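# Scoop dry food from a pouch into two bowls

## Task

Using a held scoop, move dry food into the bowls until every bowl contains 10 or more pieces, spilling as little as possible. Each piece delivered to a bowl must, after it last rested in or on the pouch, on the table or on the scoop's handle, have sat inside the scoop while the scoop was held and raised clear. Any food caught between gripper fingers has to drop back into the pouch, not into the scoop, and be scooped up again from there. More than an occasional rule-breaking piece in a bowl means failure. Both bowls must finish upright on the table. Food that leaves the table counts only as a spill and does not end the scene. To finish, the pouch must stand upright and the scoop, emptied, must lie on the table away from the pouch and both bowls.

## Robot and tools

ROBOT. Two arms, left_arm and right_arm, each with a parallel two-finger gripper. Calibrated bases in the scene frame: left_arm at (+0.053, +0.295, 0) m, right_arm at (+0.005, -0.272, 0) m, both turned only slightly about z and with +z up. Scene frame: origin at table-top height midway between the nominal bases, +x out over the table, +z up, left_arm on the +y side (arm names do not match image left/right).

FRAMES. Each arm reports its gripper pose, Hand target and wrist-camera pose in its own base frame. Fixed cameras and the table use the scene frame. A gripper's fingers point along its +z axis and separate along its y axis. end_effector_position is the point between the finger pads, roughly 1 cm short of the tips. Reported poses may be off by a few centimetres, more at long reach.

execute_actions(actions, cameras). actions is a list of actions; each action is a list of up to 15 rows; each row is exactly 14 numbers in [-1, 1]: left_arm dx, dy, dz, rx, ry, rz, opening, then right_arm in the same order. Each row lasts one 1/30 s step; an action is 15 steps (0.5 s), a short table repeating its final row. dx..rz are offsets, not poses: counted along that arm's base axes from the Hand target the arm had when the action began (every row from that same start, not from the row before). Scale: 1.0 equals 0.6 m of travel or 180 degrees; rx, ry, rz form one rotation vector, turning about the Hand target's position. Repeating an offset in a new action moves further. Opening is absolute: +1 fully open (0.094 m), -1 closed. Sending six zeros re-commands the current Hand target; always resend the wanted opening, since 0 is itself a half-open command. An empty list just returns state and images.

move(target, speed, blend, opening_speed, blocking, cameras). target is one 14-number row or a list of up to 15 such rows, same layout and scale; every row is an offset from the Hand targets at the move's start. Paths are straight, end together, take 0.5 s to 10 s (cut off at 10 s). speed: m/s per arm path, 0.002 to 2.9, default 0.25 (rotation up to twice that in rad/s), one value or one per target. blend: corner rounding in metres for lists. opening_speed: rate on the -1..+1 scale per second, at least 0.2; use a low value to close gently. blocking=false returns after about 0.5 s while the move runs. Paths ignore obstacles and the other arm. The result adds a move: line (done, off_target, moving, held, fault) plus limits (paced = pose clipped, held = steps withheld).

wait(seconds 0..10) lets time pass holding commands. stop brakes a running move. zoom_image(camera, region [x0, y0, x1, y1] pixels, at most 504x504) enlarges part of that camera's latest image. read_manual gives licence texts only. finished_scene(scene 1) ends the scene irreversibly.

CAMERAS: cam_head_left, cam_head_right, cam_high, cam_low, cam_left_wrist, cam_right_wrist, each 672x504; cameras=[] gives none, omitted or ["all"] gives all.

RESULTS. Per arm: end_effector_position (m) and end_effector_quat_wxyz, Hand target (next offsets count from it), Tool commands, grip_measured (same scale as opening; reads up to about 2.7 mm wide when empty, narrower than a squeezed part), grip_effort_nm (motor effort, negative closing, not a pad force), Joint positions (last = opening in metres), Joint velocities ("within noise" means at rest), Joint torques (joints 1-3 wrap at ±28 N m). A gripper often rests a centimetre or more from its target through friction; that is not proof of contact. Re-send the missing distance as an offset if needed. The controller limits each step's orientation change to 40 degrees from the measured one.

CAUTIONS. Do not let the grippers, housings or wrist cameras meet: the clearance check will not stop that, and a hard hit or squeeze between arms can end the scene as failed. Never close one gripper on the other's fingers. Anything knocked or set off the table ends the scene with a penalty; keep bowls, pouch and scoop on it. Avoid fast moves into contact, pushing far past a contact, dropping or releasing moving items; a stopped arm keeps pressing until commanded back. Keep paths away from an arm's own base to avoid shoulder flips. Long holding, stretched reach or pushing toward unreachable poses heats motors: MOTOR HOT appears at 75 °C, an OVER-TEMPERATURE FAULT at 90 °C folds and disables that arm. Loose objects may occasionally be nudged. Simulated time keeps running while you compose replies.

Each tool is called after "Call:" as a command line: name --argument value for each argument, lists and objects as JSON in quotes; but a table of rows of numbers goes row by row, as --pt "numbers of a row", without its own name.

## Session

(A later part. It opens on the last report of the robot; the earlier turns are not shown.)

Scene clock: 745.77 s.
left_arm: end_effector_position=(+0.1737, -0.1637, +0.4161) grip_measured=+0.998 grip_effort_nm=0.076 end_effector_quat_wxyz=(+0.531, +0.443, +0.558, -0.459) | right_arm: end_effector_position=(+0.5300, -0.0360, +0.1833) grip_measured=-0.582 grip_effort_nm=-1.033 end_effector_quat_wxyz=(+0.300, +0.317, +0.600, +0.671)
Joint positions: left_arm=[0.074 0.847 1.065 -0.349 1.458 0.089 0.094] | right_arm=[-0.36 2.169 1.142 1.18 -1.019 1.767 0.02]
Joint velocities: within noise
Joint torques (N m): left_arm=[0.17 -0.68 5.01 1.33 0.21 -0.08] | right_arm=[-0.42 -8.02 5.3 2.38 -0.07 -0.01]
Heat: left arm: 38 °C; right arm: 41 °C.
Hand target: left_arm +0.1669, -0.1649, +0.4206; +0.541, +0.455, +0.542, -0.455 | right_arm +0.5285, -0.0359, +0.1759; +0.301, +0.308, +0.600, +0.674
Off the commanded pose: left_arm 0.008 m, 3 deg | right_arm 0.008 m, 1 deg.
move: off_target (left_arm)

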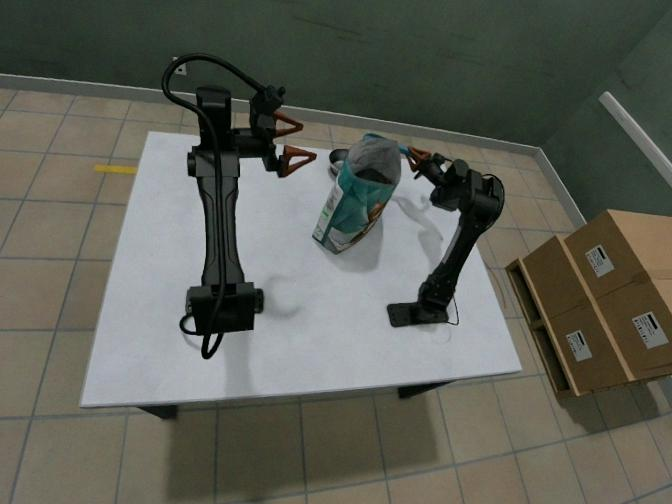

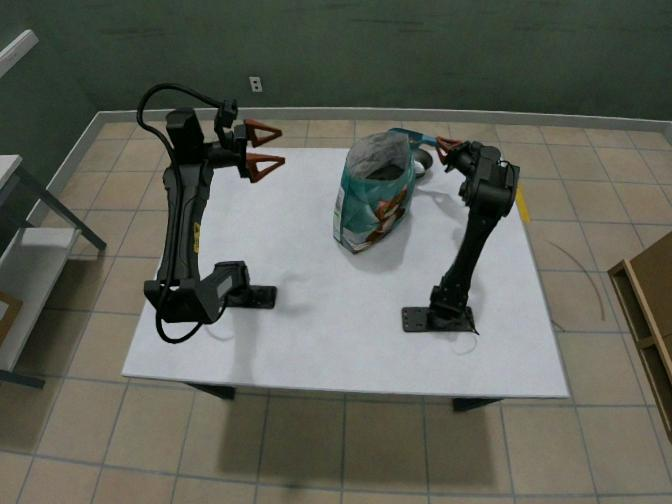

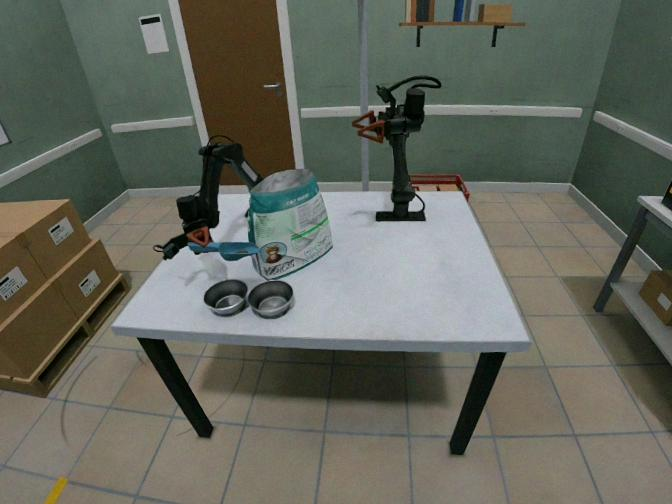

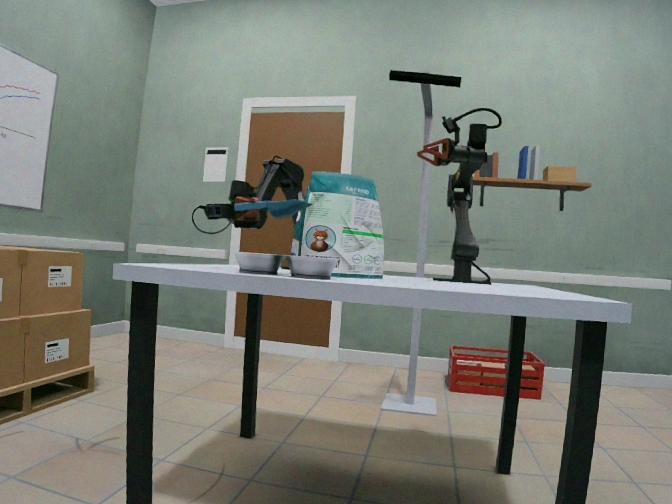

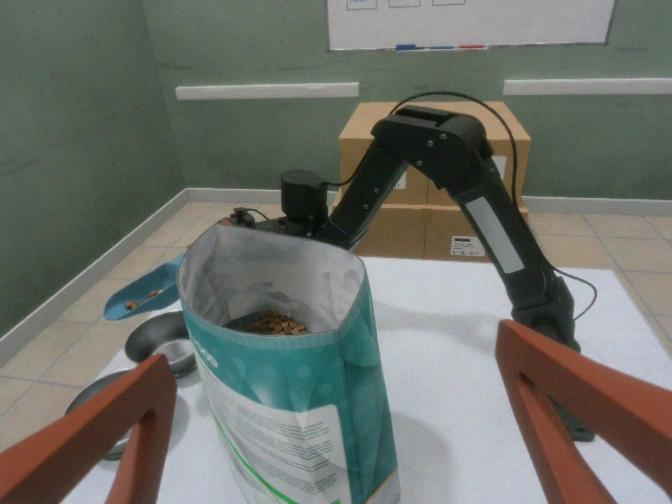

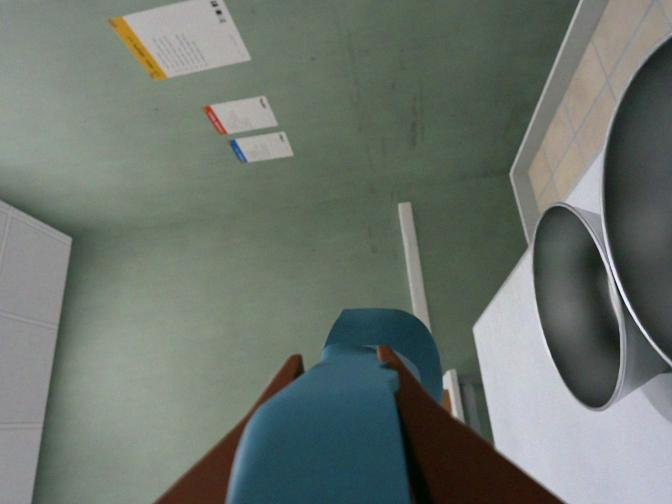

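Call:
move --pt "0 0 0 0 0 0 1 0.014 0.038 0.025 -0.1619 0.0589 0 -0.976588" --pt "0 0 0 0 0 0 1 0.0425 0.118 0.082 -0.2924 0.1064 0 -0.976588" --speed 0.15 --blend 0.01

Call:
zoom_image --camera "cam_high" --region '[150, 180, 350, 340]'

Scene clock: 771.77 s.
left_arm: end_effector_position=(+0.1737, -0.1637, +0.4161) grip_measured=+0.998 grip_effort_nm=0.081 end_effector_quat_wxyz=(+0.531, +0.443, +0.558, -0.459) | right_arm: end_effector_position=(+0.5533, +0.0358, +0.2317) grip_measured=-0.582 grip_effort_nm=-1.028 end_effector_quat_wxyz=(+0.318, +0.245, +0.868, +0.293)
Joint positions: left_arm=[0.074 0.847 1.065 -0.349 1.458 0.089 0.094] | right_arm=[-0.065 1.995 1.883 -0.639 -0.408 0.663 0.02]
Joint velocities: within noise
Joint torques (N m): left_arm=[0.18 -0.79 4.98 1.34 0.21 -0.04] | right_arm=[0.17 -8.35 10.44 1.32 0.02 -0.18]
Heat: left arm: 37 °C; right arm: 41 °C.
Hand target: left_arm +0.1669, -0.1649, +0.4206; +0.541, +0.455, +0.542, -0.455 | right_arm +0.5540, +0.0349, +0.2251; +0.305, +0.247, +0.876, +0.281
Off the commanded pose: left_arm 0.008 m, 3 deg | right_arm 0.007 m, 2 deg.
move: off_target (left_arm)

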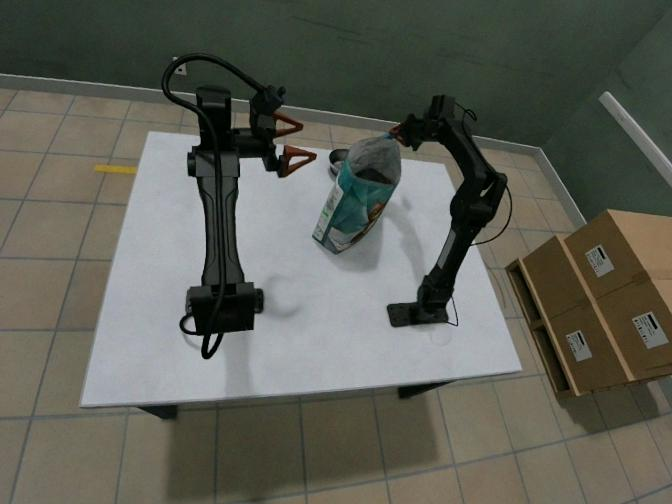

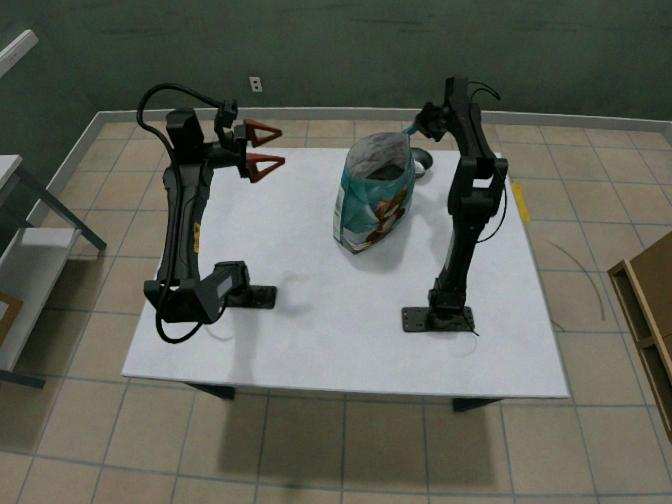

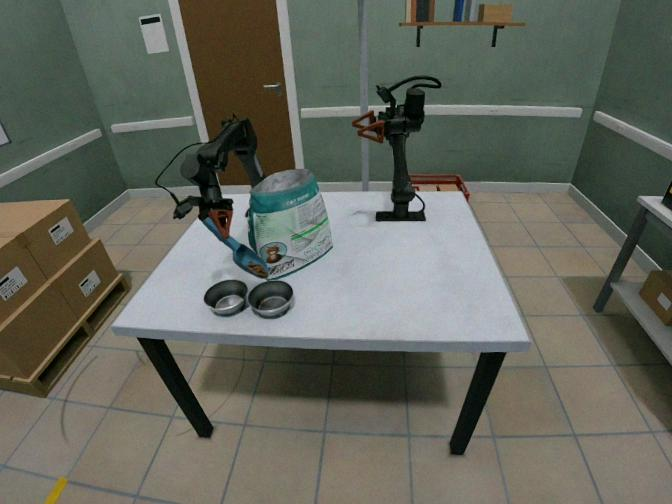

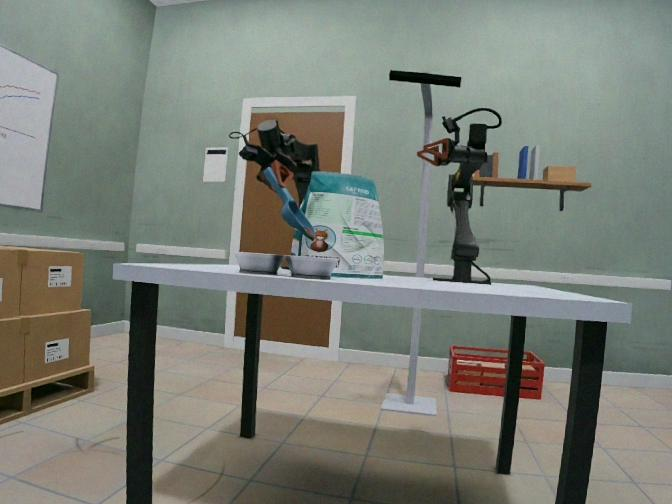

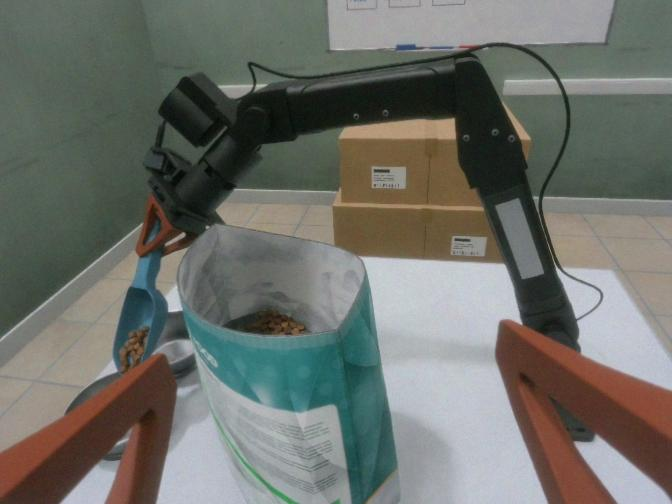

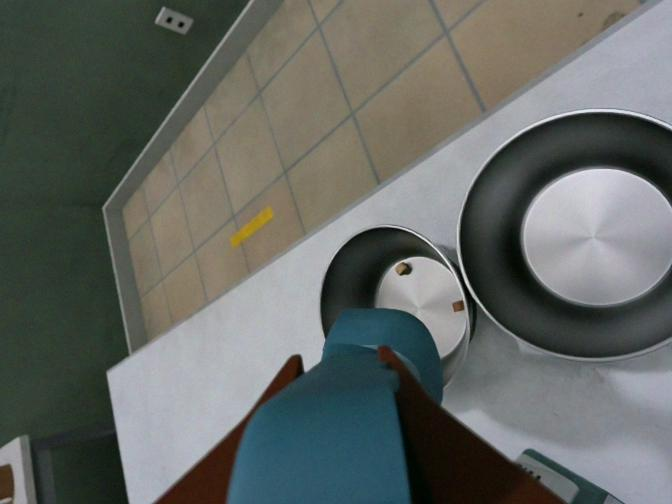

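Scaled by 2.520.

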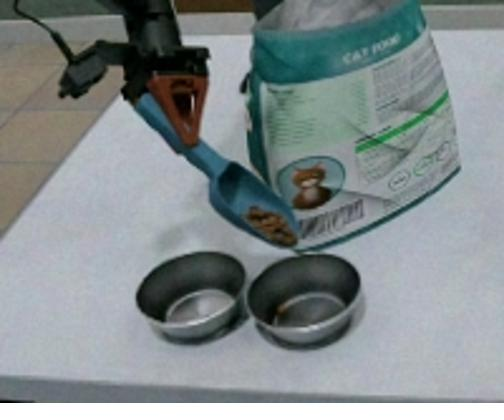

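Call:
move --target '[0, 0, 0, 0, 0, 0, 1, 0.015, 0.042, 0.02, -0.055, 0.02, 0, -0.976588]' --speed 0.08 --cameras '["cam_right_wrist", "cam_high"]'

Call:
zoom_image --camera "cam_high" --region '[190, 220, 310, 330]'

Call:
zoom_image --camera "cam_right_wrist" --region '[300, 180, 520, 400]'

Scene clock: 781.20 s.
left_arm: end_effector_position=(+0.1737, -0.1637, +0.4161) grip_measured=+0.998 grip_effort_nm=0.085 end_effector_quat_wxyz=(+0.531, +0.443, +0.558, -0.459) | right_arm: end_effector_position=(+0.5641, +0.0615, +0.2489) grip_measured=-0.582 grip_effort_nm=-1.033 end_effector_quat_wxyz=(+0.315, +0.227, +0.897, +0.212)
Joint positions: left_arm=[0.074 0.847 1.065 -0.349 1.458 0.089 0.094] | right_arm=[0.041 2.133 2.236 -0.917 -0.211 0.621 0.02]
Joint velocities: within noise
Joint torques (N m): left_arm=[-0.01 -0.84 5.11 1.33 0.18 -0.03] | right_arm=[0.4 -8.8 9.87 1.24 0.08 -0.16]
Heat: left arm: 37 °C; right arm: 41 °C.
Hand target: left_arm +0.1669, -0.1649, +0.4206; +0.541, +0.455, +0.542, -0.455 | right_arm +0.5630, +0.0601, +0.2371; +0.297, +0.229, +0.906, +0.197
Off the commanded pose: left_arm 0.008 m, 3 deg | right_arm 0.012 m, 3 deg.
move: off_target (left_arm, right_arm)
Images, in order (width x height): cam_high 672x504, cam_right_wrist 672x504.

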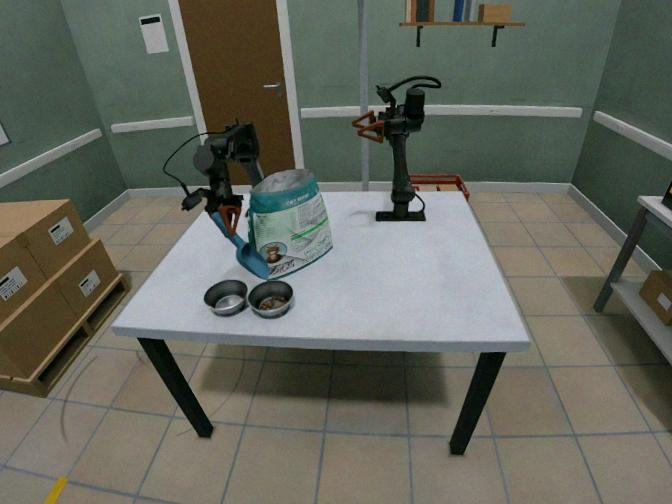

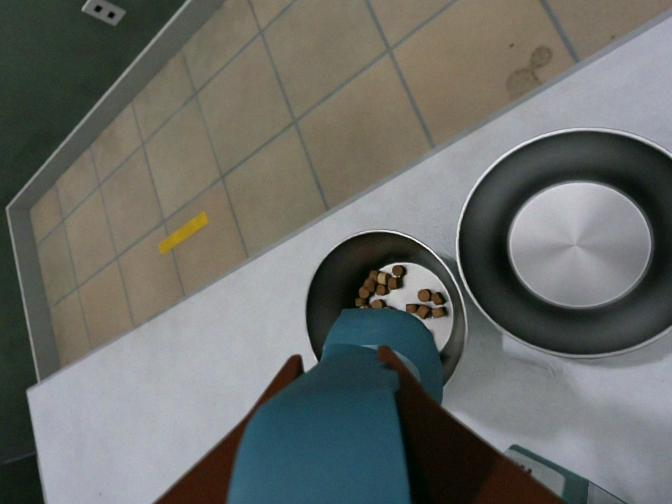

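Scaled by 4.200.

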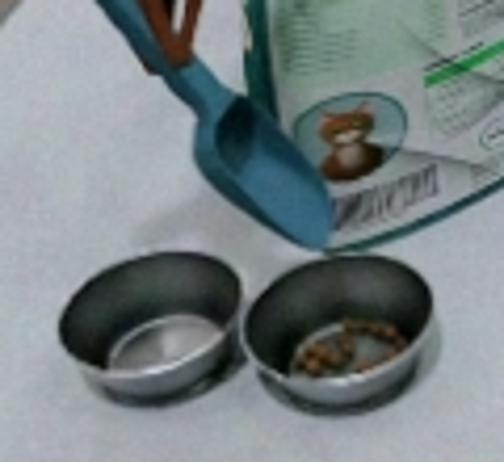

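Scaled by 2.291.

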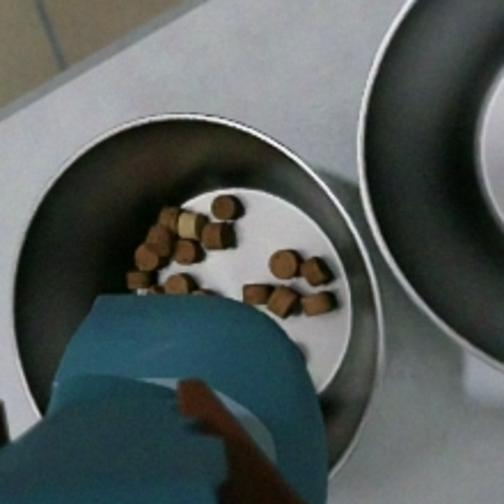

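Call:
move --target '[0, 0, 0, 0, 0, 0, 1, -0.055, -0.15, 0.238, 0.209, -0.076, 0, -0.976588]' --speed 0.25 --cameras '["cam_right_wrist"]'

Call:
move --target '[0, 0, 0, 0, 0, 0, 1, -0.254, 0.0167, 0.063, -0.0247, 0.0039, 0.125, -0.976588]' --speed 0.25 --cameras '["cam_right_wrist", "cam_left_wrist", "cam_high"]'

Call:
zoom_image --camera "cam_left_wrist" --region '[150, 190, 420, 400]'

Call:
zoom_image --camera "cam_high" --region '[150, 220, 350, 340]'

Scene clock: 810.57 s.
left_arm: end_effector_position=(+0.1737, -0.1637, +0.4161) grip_measured=+0.998 grip_effort_nm=0.085 end_effector_quat_wxyz=(+0.531, +0.443, +0.558, -0.459) | right_arm: end_effector_position=(+0.5387, -0.0379, +0.3525) grip_measured=-0.582 grip_effort_nm=-1.033 end_effector_quat_wxyz=(+0.287, +0.317, +0.760, +0.489)
Joint positions: left_arm=[0.074 0.847 1.065 -0.349 1.458 0.089 0.094] | right_arm=[-0.33 2.04 2.213 -0.77 -0.885 0.951 0.02]
Joint velocities: within noise
Joint torques (N m): left_arm=[0.02 -0.61 4.92 1.32 0.21 -0.07] | right_arm=[0.24 -14.32 5.39 2.35 -0.52 0.01]
Heat: left arm: 37 °C; right arm: 43 °C.
Hand target: left_arm +0.1669, -0.1649, +0.4206; +0.541, +0.455, +0.542, -0.455 | right_arm +0.5300, -0.0299, +0.3799; +0.312, +0.288, +0.753, +0.503
Off the commanded pose: left_arm 0.008 m, 3 deg | right_arm 0.030 m, 5 deg.
move: off_target (left_arm, right_arm)
Images, in order (width x height): cam_right_wrist 672x504.

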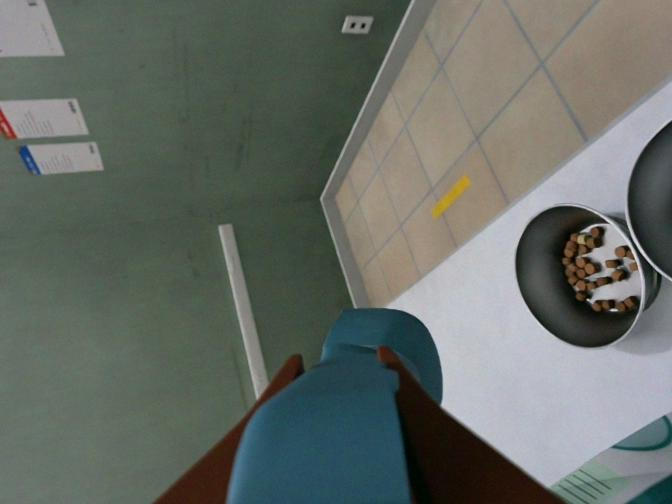

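Scene clock: 812.73 s.
left_arm: end_effector_position=(+0.1737, -0.1637, +0.4161) grip_measured=+0.998 grip_effort_nm=0.076 end_effector_quat_wxyz=(+0.531, +0.443, +0.558, -0.459) | right_arm: end_effector_position=(+0.3868, -0.0233, +0.4088) grip_measured=-0.582 grip_effort_nm=-1.028 end_effector_quat_wxyz=(+0.270, +0.159, +0.797, +0.517)
Joint positions: left_arm=[0.074 0.847 1.065 -0.349 1.458 0.089 0.094] | right_arm=[-0.507 1.842 2.267 -1.529 -1.204 0.21 0.02]
Joint velocities: within noise
Joint torques (N m): left_arm=[0.18 -0.77 5 1.32 0.23 -0.08] | right_arm=[-0.59 -8.14 6.15 0.63 -0.78 -0.18]
Heat: left arm: 37 °C; right arm: 43 °C.
Hand target: left_arm +0.1669, -0.1649, +0.4206; +0.541, +0.455, +0.542, -0.455 | right_arm +0.3776, -0.0199, +0.4177; +0.214, +0.126, +0.816, +0.523
Off the commanded pose: left_arm 0.008 m, 3 deg | right_arm 0.013 m, 8 deg.
joint sent to its limit (right arm) — joint 4 (wrist pitch), lower limit. The joint targets are off in position and orientation.
move: off_target (left_arm, right_arm)
Images, in order (width x height): cam_high 672x504, cam_left_wrist 672x504, cam_right_wrist 672x504.

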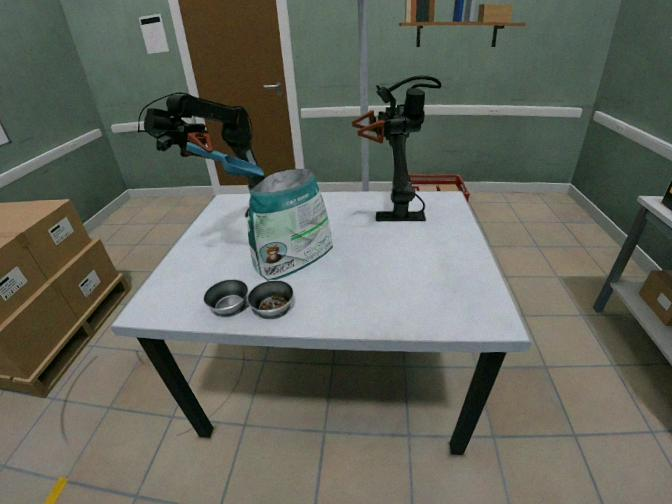

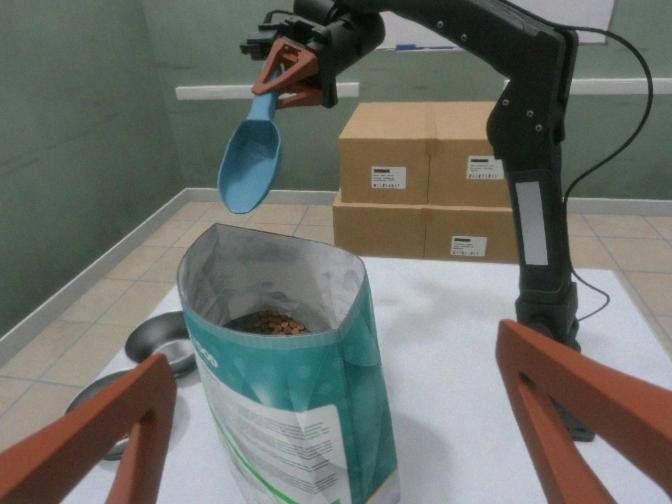

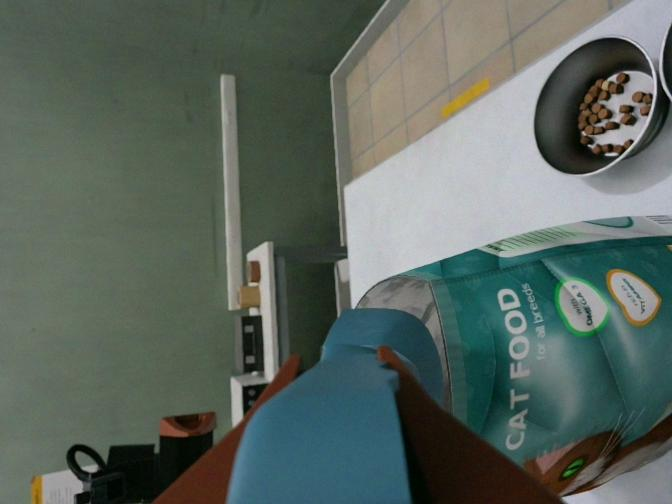

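Scaled by 1.867.

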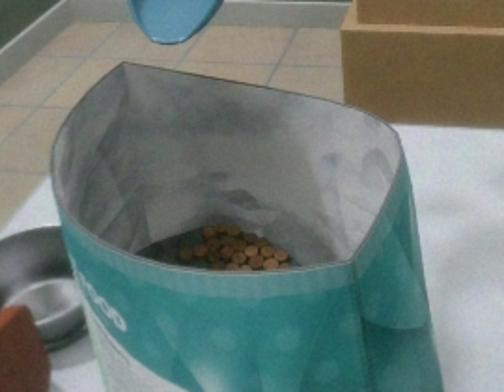

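Scaled by 2.520.

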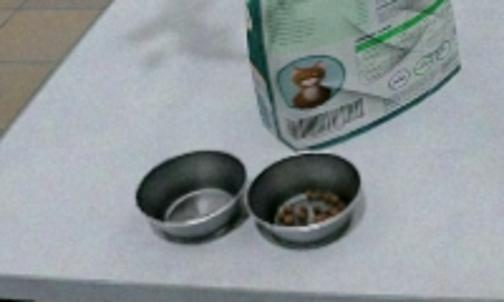

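Call:
zoom_image --camera "cam_right_wrist" --region '[520, 20, 672, 190]'

Scaled by 2.965.

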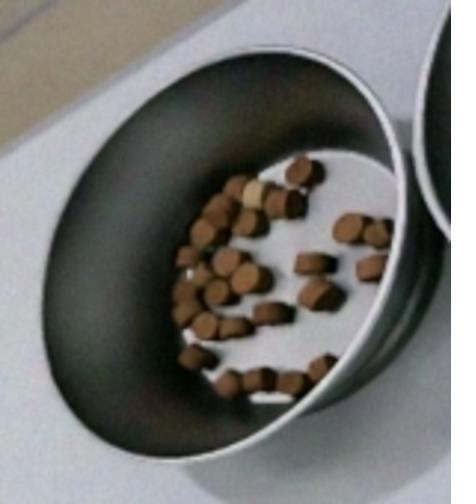

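Call:
move --target '[0, 0, 0, 0, 0, 0, 1, 0.021, 0.083, -0.096, -0.0714, -0.0109, 0.0694, -0.976588]' --speed 0.18 --cameras '["cam_left_wrist"]'

Call:
move --target '[0, 0, 0, 0, 0, 0, 1, 0.028, 0.098, -0.134, -0.14, -0.0537, 0.0694, -0.976588]' --speed 0.15 --cameras '["cam_right_wrist", "cam_left_wrist"]'

Scene clock: 822.50 s.
left_arm: end_effector_position=(+0.1737, -0.1637, +0.4161) grip_measured=+0.998 grip_effort_nm=0.081 end_effector_quat_wxyz=(+0.531, +0.443, +0.558, -0.459) | right_arm: end_effector_position=(+0.3907, +0.0345, +0.3770) grip_measured=-0.582 grip_effort_nm=-1.033 end_effector_quat_wxyz=(+0.263, +0.020, +0.846, +0.464)
Joint positions: left_arm=[0.074 0.847 1.065 -0.349 1.458 0.089 0.094] | right_arm=[-0.327 1.842 2.215 -1.53 -1.081 -0.029 0.02]
Joint velocities: within noise
Joint torques (N m): left_arm=[0.18 -0.65 4.92 1.35 0.2 -0.07] | right_arm=[0.21 -6.2 4.15 0.66 -0.12 -0.32]
Heat: left arm: 37 °C; right arm: 42 °C.
Hand target: left_arm +0.1669, -0.1649, +0.4206; +0.541, +0.455, +0.542, -0.455 | right_arm +0.3902, +0.0299, +0.3601; +0.183, +0.003, +0.874, +0.451
Off the commanded pose: left_arm 0.008 m, 3 deg | right_arm 0.018 m, 10 deg.
joint sent to its limit (right arm) — joint 4 (wrist pitch), lower limit. The joint targets are off in orientation, not in position.
move: off_target (left_arm, right_arm)
Images, in order (width x height): cam_left_wrist 672x504.

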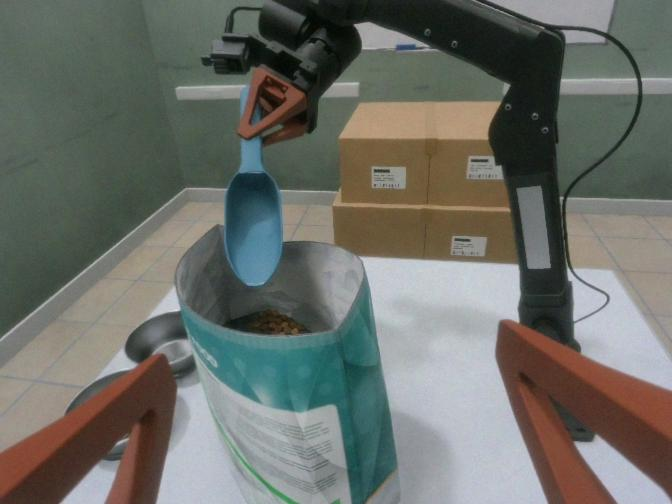

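Scene clock: 825.20 s.
left_arm: end_effector_position=(+0.1737, -0.1637, +0.4161) grip_measured=+0.998 grip_effort_nm=0.076 end_effector_quat_wxyz=(+0.531, +0.443, +0.558, -0.459) | right_arm: end_effector_position=(+0.3931, +0.1008, +0.2987) grip_measured=-0.582 grip_effort_nm=-1.028 end_effector_quat_wxyz=(+0.203, -0.164, +0.918, +0.298)
Joint positions: left_arm=[0.074 0.847 1.065 -0.349 1.458 0.089 0.094] | right_arm=[-0.028 1.896 2.189 -1.53 -0.671 -0.265 0.02]
Joint velocities: within noise
Joint torques (N m): left_arm=[0.12 -0.69 5.01 1.34 0.18 -0.05] | right_arm=[-0.13 -5.81 4.38 1.43 0.28 -0.34]
Heat: left arm: 37 °C; right arm: 42 °C.
Hand target: left_arm +0.1669, -0.1649, +0.4206; +0.541, +0.455, +0.542, -0.455 | right_arm +0.4070, +0.0887, +0.2796; +0.201, -0.168, +0.928, +0.265
Off the commanded pose: left_arm 0.008 m, 3 deg | right_arm 0.026 m, 4 deg.
move: off_target (left_arm, right_arm)
Images, in order (width x height): cam_left_wrist 672x504, cam_right_wrist 672x504.

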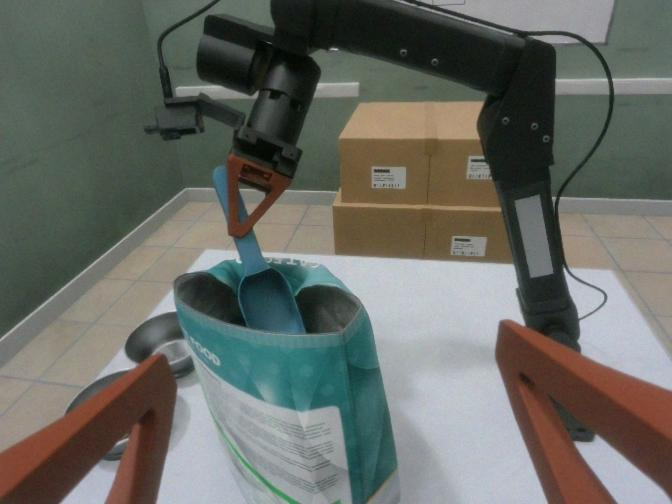

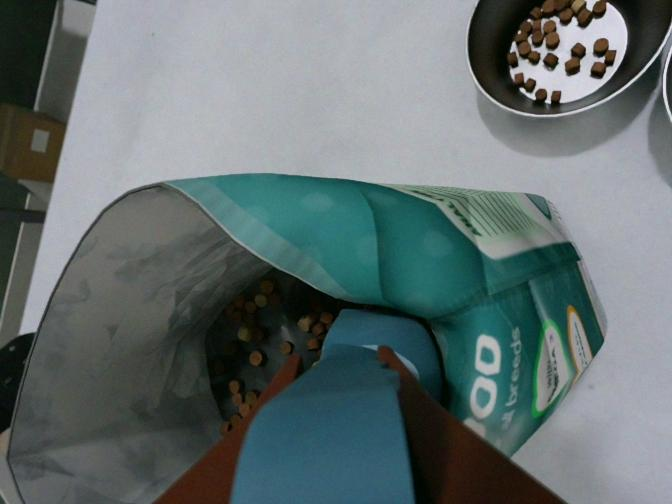

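Call:
move --pt "0 0 0 0 0 0 1 -0.08 0.105 -0.04 0 0 -0.06 -0.976588" --pt "0 0 0 0 0 0 1 -0.045 0.052 0.02 0 0 0 -0.976588" --pt "0 0 0 0 0 0 1 0.0 0.0 0.0 0 0 0 -0.976588" --speed 0.12 --cameras '["cam_right_wrist", "cam_left_wrist"]'

Scene clock: 832.67 s.
left_arm: end_effector_position=(+0.1737, -0.1637, +0.4161) grip_measured=+0.998 grip_effort_nm=0.085 end_effector_quat_wxyz=(+0.531, +0.443, +0.558, -0.459) | right_arm: end_effector_position=(+0.4028, +0.0990, +0.2896) grip_measured=-0.582 grip_effort_nm=-1.028 end_effector_quat_wxyz=(+0.216, -0.176, +0.920, +0.274)
Joint positions: left_arm=[0.074 0.847 1.065 -0.349 1.458 0.089 0.094] | right_arm=[-0.016 1.888 2.146 -1.46 -0.626 -0.274 0.02]
Joint velocities: within noise
Joint torques (N m): left_arm=[0.09 -0.7 4.96 1.33 0.2 -0.07] | right_arm=[-1.13 -5.39 7.72 0.73 -0.14 -0.18]
Heat: left arm: 37 °C; right arm: 41 °C.
Hand target: left_arm +0.1669, -0.1649, +0.4206; +0.541, +0.455, +0.542, -0.455 | right_arm +0.4070, +0.0887, +0.2797; +0.201, -0.169, +0.928, +0.265
Off the commanded pose: left_arm 0.008 m, 3 deg | right_arm 0.015 m, 2 deg.
move: off_target (left_arm, right_arm)
Images, in order (width x height): cam_left_wrist 672x504, cam_right_wrist 672x504.

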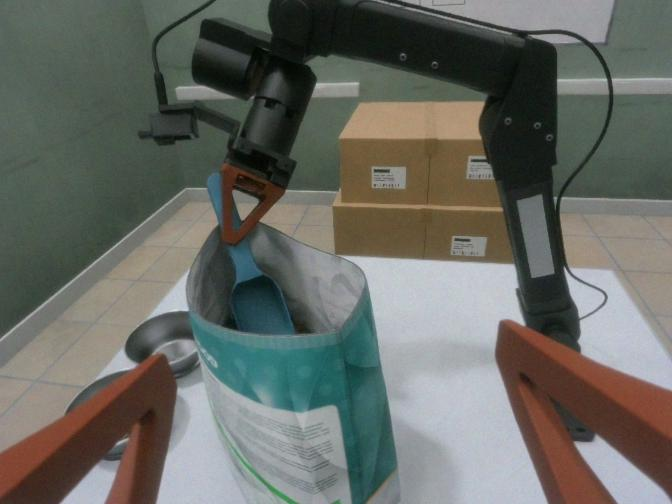

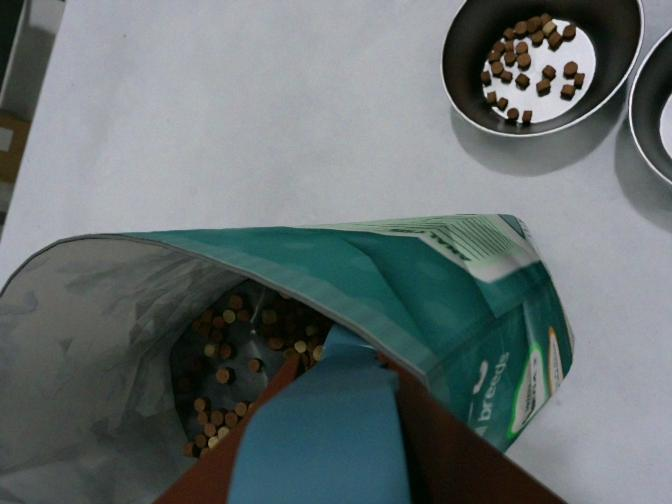

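Same as before; repeat the dig.

Call:
move --target '[0, 0, 0, 0, 0, 0, 1, 0.0, 0.0, -0.08, 0,0,0, -0.976588]' --speed 0.1 --cameras '["cam_right_wrist"]'

Call:
move --pt "0 0 0 0 0 0 1 -0.03 0.06 -0.03 0.074 0.0385 0 -0.976588" --pt "0 0 0 0 0 0 1 -0.035 0.075 -0.01 0.148 0.077 0 -0.976588" --speed 0.12 --cameras '["cam_left_wrist"]'

Call:
move --pt "0 0 0 0 0 0 1 0.0 0.0 0.05 0.03 0.016 0 -0.976588" --pt "0 0 0 0 0 0 1 0.0 0.0 0.13 0.06 0.03 0 -0.976588" --pt "0 0 0 0 0 0 1 -0.03 -0.12 0.29 0.06 0.03 0 -0.976588" --speed 0.12 --cameras '["cam_left_wrist","cam_right_wrist"]'

Call:
zoom_image --camera "cam_left_wrist" --region '[150, 150, 420, 400]'

Scene clock: 839.33 s.
left_arm: end_effector_position=(+0.1737, -0.1637, +0.4161) grip_measured=+0.998 grip_effort_nm=0.076 end_effector_quat_wxyz=(+0.531, +0.443, +0.558, -0.459) | right_arm: end_effector_position=(+0.3968, +0.1084, +0.2430) grip_measured=-0.581 grip_effort_nm=-1.023 end_effector_quat_wxyz=(+0.184, -0.171, +0.916, +0.312)
Joint positions: left_arm=[0.074 0.847 1.065 -0.349 1.458 0.089 0.094] | right_arm=[-0.016 1.853 1.893 -1.321 -0.692 -0.279 0.02]
Joint velocities: within noise
Joint torques (N m): left_arm=[0.12 -0.7 5.07 1.33 0.21 -0.07] | right_arm=[-1.17 -8.99 3.9 1.51 0.51 -0.21]
Heat: left arm: 37 °C; right arm: 40 °C.
Hand target: left_arm +0.1669, -0.1649, +0.4206; +0.541, +0.455, +0.542, -0.455 | right_arm +0.4070, +0.0887, +0.2316; +0.201, -0.169, +0.928, +0.265
Off the commanded pose: left_arm 0.008 m, 3 deg | right_arm 0.025 m, 6 deg.
move: off_target (left_arm, right_arm)
Images, in order (width x height): cam_right_wrist 672x504.

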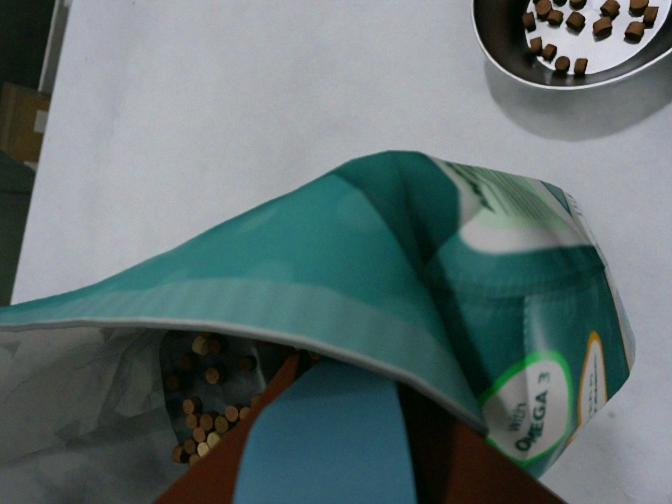

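Scene clock: 842.13 s.
left_arm: end_effector_position=(+0.1737, -0.1637, +0.4161) grip_measured=+0.998 grip_effort_nm=0.081 end_effector_quat_wxyz=(+0.531, +0.443, +0.558, -0.459) | right_arm: end_effector_position=(+0.3985, +0.1192, +0.2363) grip_measured=-0.581 grip_effort_nm=-1.038 end_effector_quat_wxyz=(+0.186, -0.119, +0.872, +0.438)
Joint positions: left_arm=[0.074 0.847 1.065 -0.349 1.458 0.089 0.094] | right_arm=[-0.071 1.837 1.708 -1.154 -0.963 -0.191 0.02]
Joint velocities: within noise
Joint torques (N m): left_arm=[0.21 -0.58 5.01 1.28 0.19 -0.08] | right_arm=[0.7 -5.29 5.14 0.19 -1.31 0.48]
Heat: left arm: 37 °C; right arm: 40 °C.
Hand target: left_arm +0.1669, -0.1649, +0.4206; +0.541, +0.455, +0.542, -0.455 | right_arm +0.3860, +0.1337, +0.2257; +0.122, -0.085, +0.859, +0.490
Off the commanded pose: left_arm 0.008 m, 3 deg | right_arm 0.022 m, 10 deg.
move: off_target (left_arm, right_arm)
Images, in order (width x height): cam_left_wrist 672x504.

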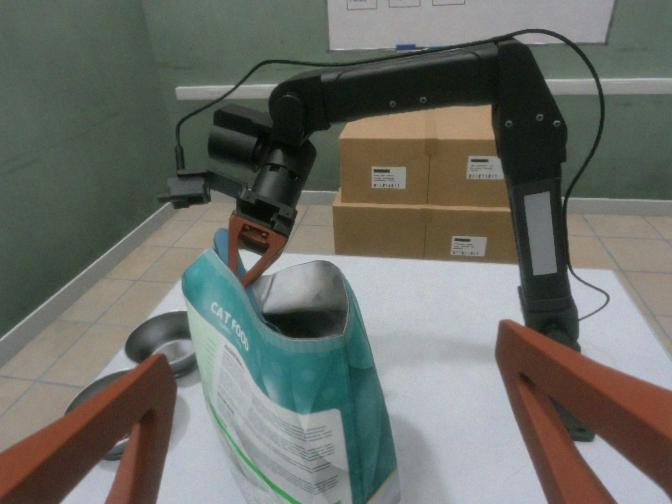

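Scene clock: 845.23 s.
left_arm: end_effector_position=(+0.1737, -0.1637, +0.4161) grip_measured=+0.998 grip_effort_nm=0.081 end_effector_quat_wxyz=(+0.531, +0.443, +0.558, -0.459) | right_arm: end_effector_position=(+0.3808, +0.0575, +0.3767) grip_measured=-0.581 grip_effort_nm=-1.028 end_effector_quat_wxyz=(+0.204, +0.042, +0.801, +0.562)
Joint positions: left_arm=[0.074 0.847 1.065 -0.349 1.458 0.089 0.094] | right_arm=[-0.31 1.831 2.092 -1.537 -1.267 0.013 0.02]
Joint velocities: within noise
Joint torques (N m): left_arm=[0.16 -0.72 5.14 1.31 0.2 -0.04] | right_arm=[-0.13 -10 7.84 0.43 -0.98 0.03]
Heat: left arm: 37 °C; right arm: 40 °C.
Hand target: left_arm +0.1669, -0.1649, +0.4206; +0.541, +0.455, +0.542, -0.455 | right_arm +0.3680, +0.0617, +0.3996; +0.089, -0.050, +0.814, +0.572
Off the commanded pose: left_arm 0.008 m, 3 deg | right_arm 0.027 m, 17 deg.
joint sent to its limit (right arm) — joint 4 (wrist pitch), lower limit. The joint targets are off in position and orientation.
move: off_target (left_arm, right_arm)
Images, in order (width x height): cam_left_wrist 672x504, cam_right_wrist 672x504.

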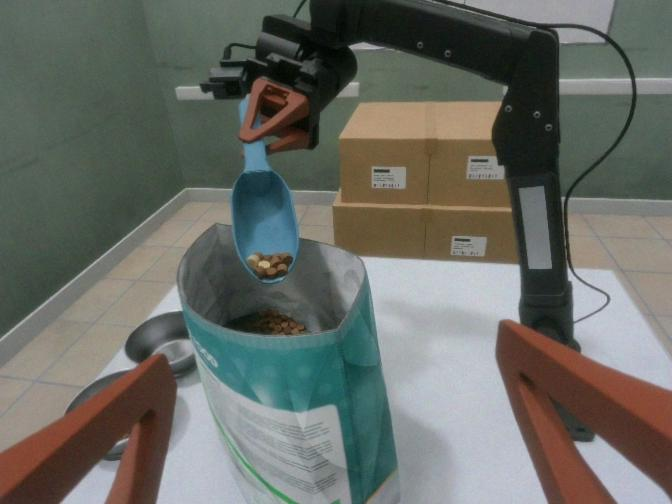

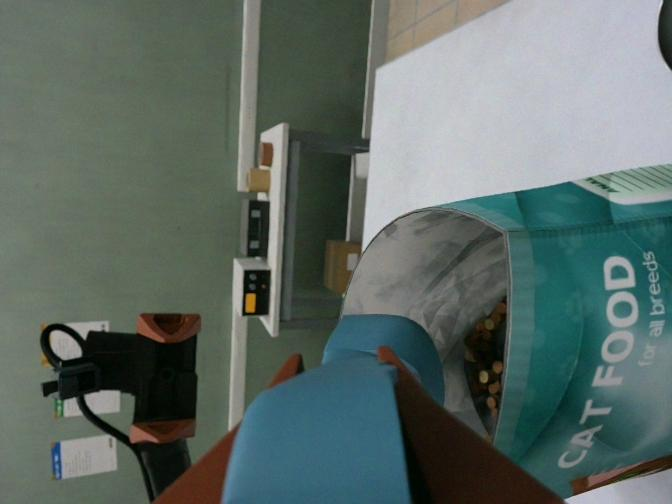

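Scaled by 1.867.

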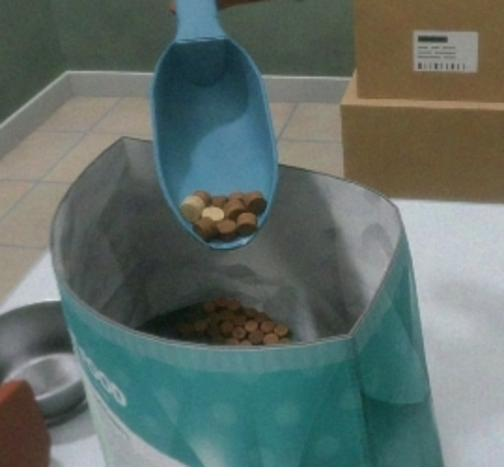

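Call:
move --pt "0 0 0 0 0 0 1 0.012 0.064 -0.10 -0.108 -0.056 0 -0.976588" --pt "0 0 0 0 0 0 1 -0.015 0.15 -0.233 -0.207 -0.108 0 -0.976588" --pt "0 0 0 0 0 0 1 0.02 0.097 -0.175 -0.222 -0.1155 0 -0.976588" --pt "0 0 0 0 0 0 1 0.083 0.029 -0.19 -0.241 -0.126 0 -0.976588" --speed 0.18 --cameras '["cam_left_wrist","cam_right_wrist"]'

Call:
zoom_image --camera "cam_right_wrist" --region '[100, 200, 440, 460]'

Scene clock: 861.70 s.
left_arm: end_effector_position=(+0.1737, -0.1637, +0.4161) grip_measured=+0.998 grip_effort_nm=0.085 end_effector_quat_wxyz=(+0.531, +0.443, +0.558, -0.459) | right_arm: end_effector_position=(+0.4136, +0.0942, +0.2995) grip_measured=-0.582 grip_effort_nm=-1.028 end_effector_quat_wxyz=(+0.241, -0.201, +0.921, +0.230)
Joint positions: left_arm=[0.074 0.847 1.065 -0.349 1.458 0.089 0.094] | right_arm=[0.001 1.916 2.241 -1.472 -0.548 -0.308 0.02]
Joint velocities: within noise
Joint torques (N m): left_arm=[0.21 -0.61 5.12 1.34 0.21 -0.08] | right_arm=[-1.25 -5.52 7.45 0.79 0.13 -0.14]
Heat: left arm: 37 °C; right arm: 42 °C.
Hand target: left_arm +0.1669, -0.1649, +0.4206; +0.541, +0.455, +0.542, -0.455 | right_arm +0.4178, +0.0791, +0.2857; +0.219, -0.188, +0.934, +0.212
Off the commanded pose: left_arm 0.008 m, 3 deg | right_arm 0.021 m, 4 deg.
move: off_target (left_arm, right_arm)
Images, in order (width x height): cam_left_wrist 672x504, cam_right_wrist 672x504.

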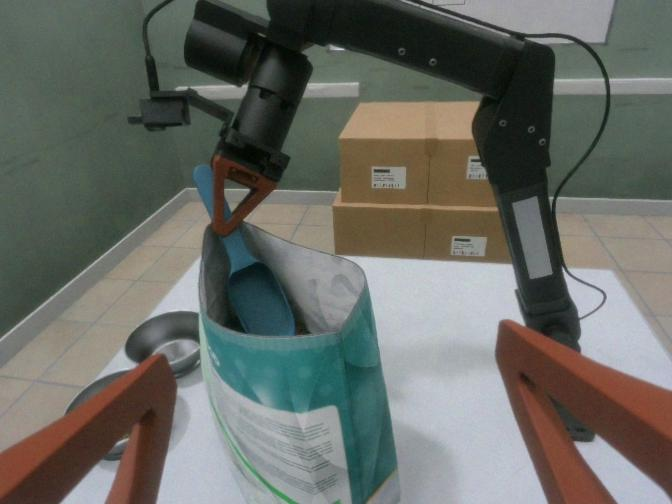

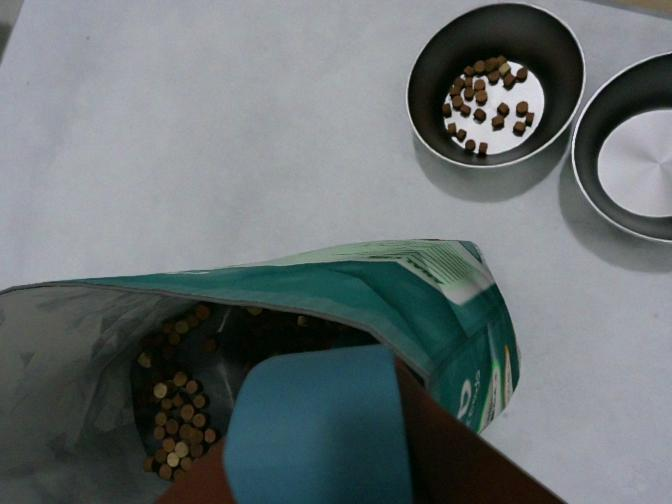

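Scaled by 1.482.

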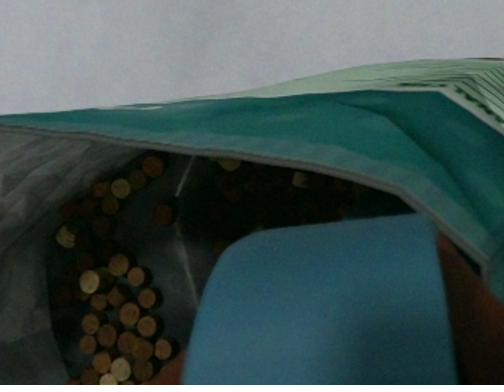

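Call:
zoom_image --camera "cam_left_wrist" --region '[150, 100, 400, 350]'

Call:
move --target '[0, 0, 0, 0, 0, 0, 1, -0.04, 0.03, 0.03, 0,0,0, -0.976588]' --speed 0.12 --cameras '["cam_left_wrist","cam_right_wrist"]'

Scaled by 2.016.

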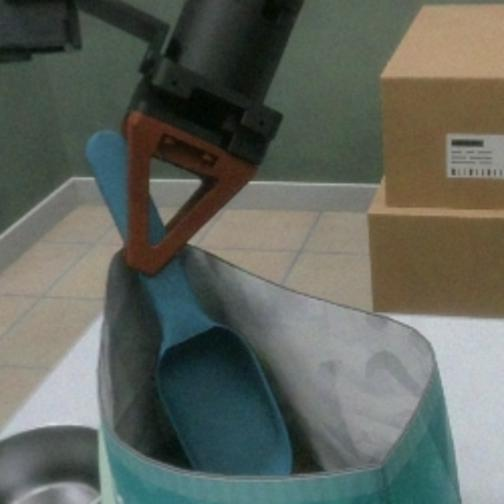

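Scene clock: 870.07 s.
left_arm: end_effector_position=(+0.1737, -0.1637, +0.4161) grip_measured=+0.998 grip_effort_nm=0.081 end_effector_quat_wxyz=(+0.531, +0.443, +0.558, -0.459) | right_arm: end_effector_position=(+0.4082, +0.1048, +0.2998) grip_measured=-0.582 grip_effort_nm=-1.023 end_effector_quat_wxyz=(+0.232, -0.198, +0.925, +0.227)
Joint positions: left_arm=[0.074 0.847 1.065 -0.349 1.458 0.089 0.094] | right_arm=[0.036 1.908 2.241 -1.479 -0.523 -0.27 0.02]
Joint velocities: within noise
Joint torques (N m): left_arm=[-0.03 -0.68 5.14 1.32 0.2 -0.08] | right_arm=[0.1 -10.51 6.01 0.62 0.08 0.04]
Heat: left arm: 37 °C; right arm: 41 °C.
Hand target: left_arm +0.1669, -0.1649, +0.4206; +0.541, +0.455, +0.542, -0.455 | right_arm +0.3938, +0.0971, +0.3037; +0.219, -0.188, +0.934, +0.212
Off the commanded pose: left_arm 0.008 m, 3 deg | right_arm 0.017 m, 3 deg.
move: off_target (left_arm, right_arm)
Images, in order (width x height): cam_left_wrist 672x504, cam_right_wrist 672x504.

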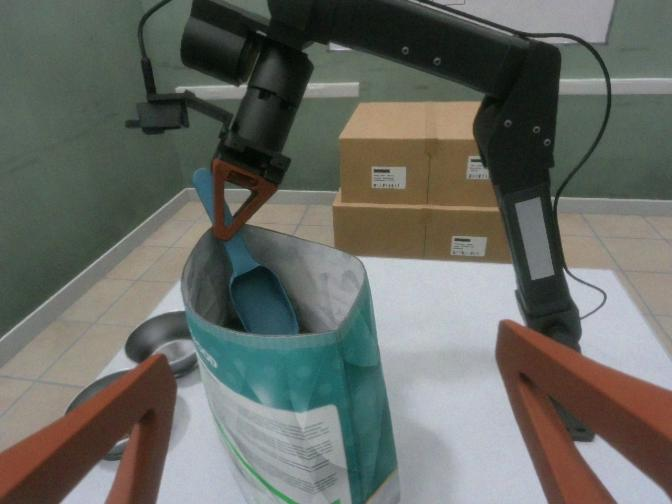

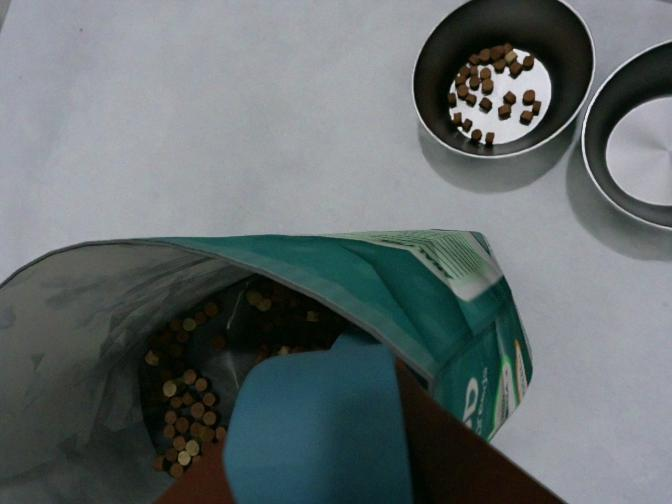

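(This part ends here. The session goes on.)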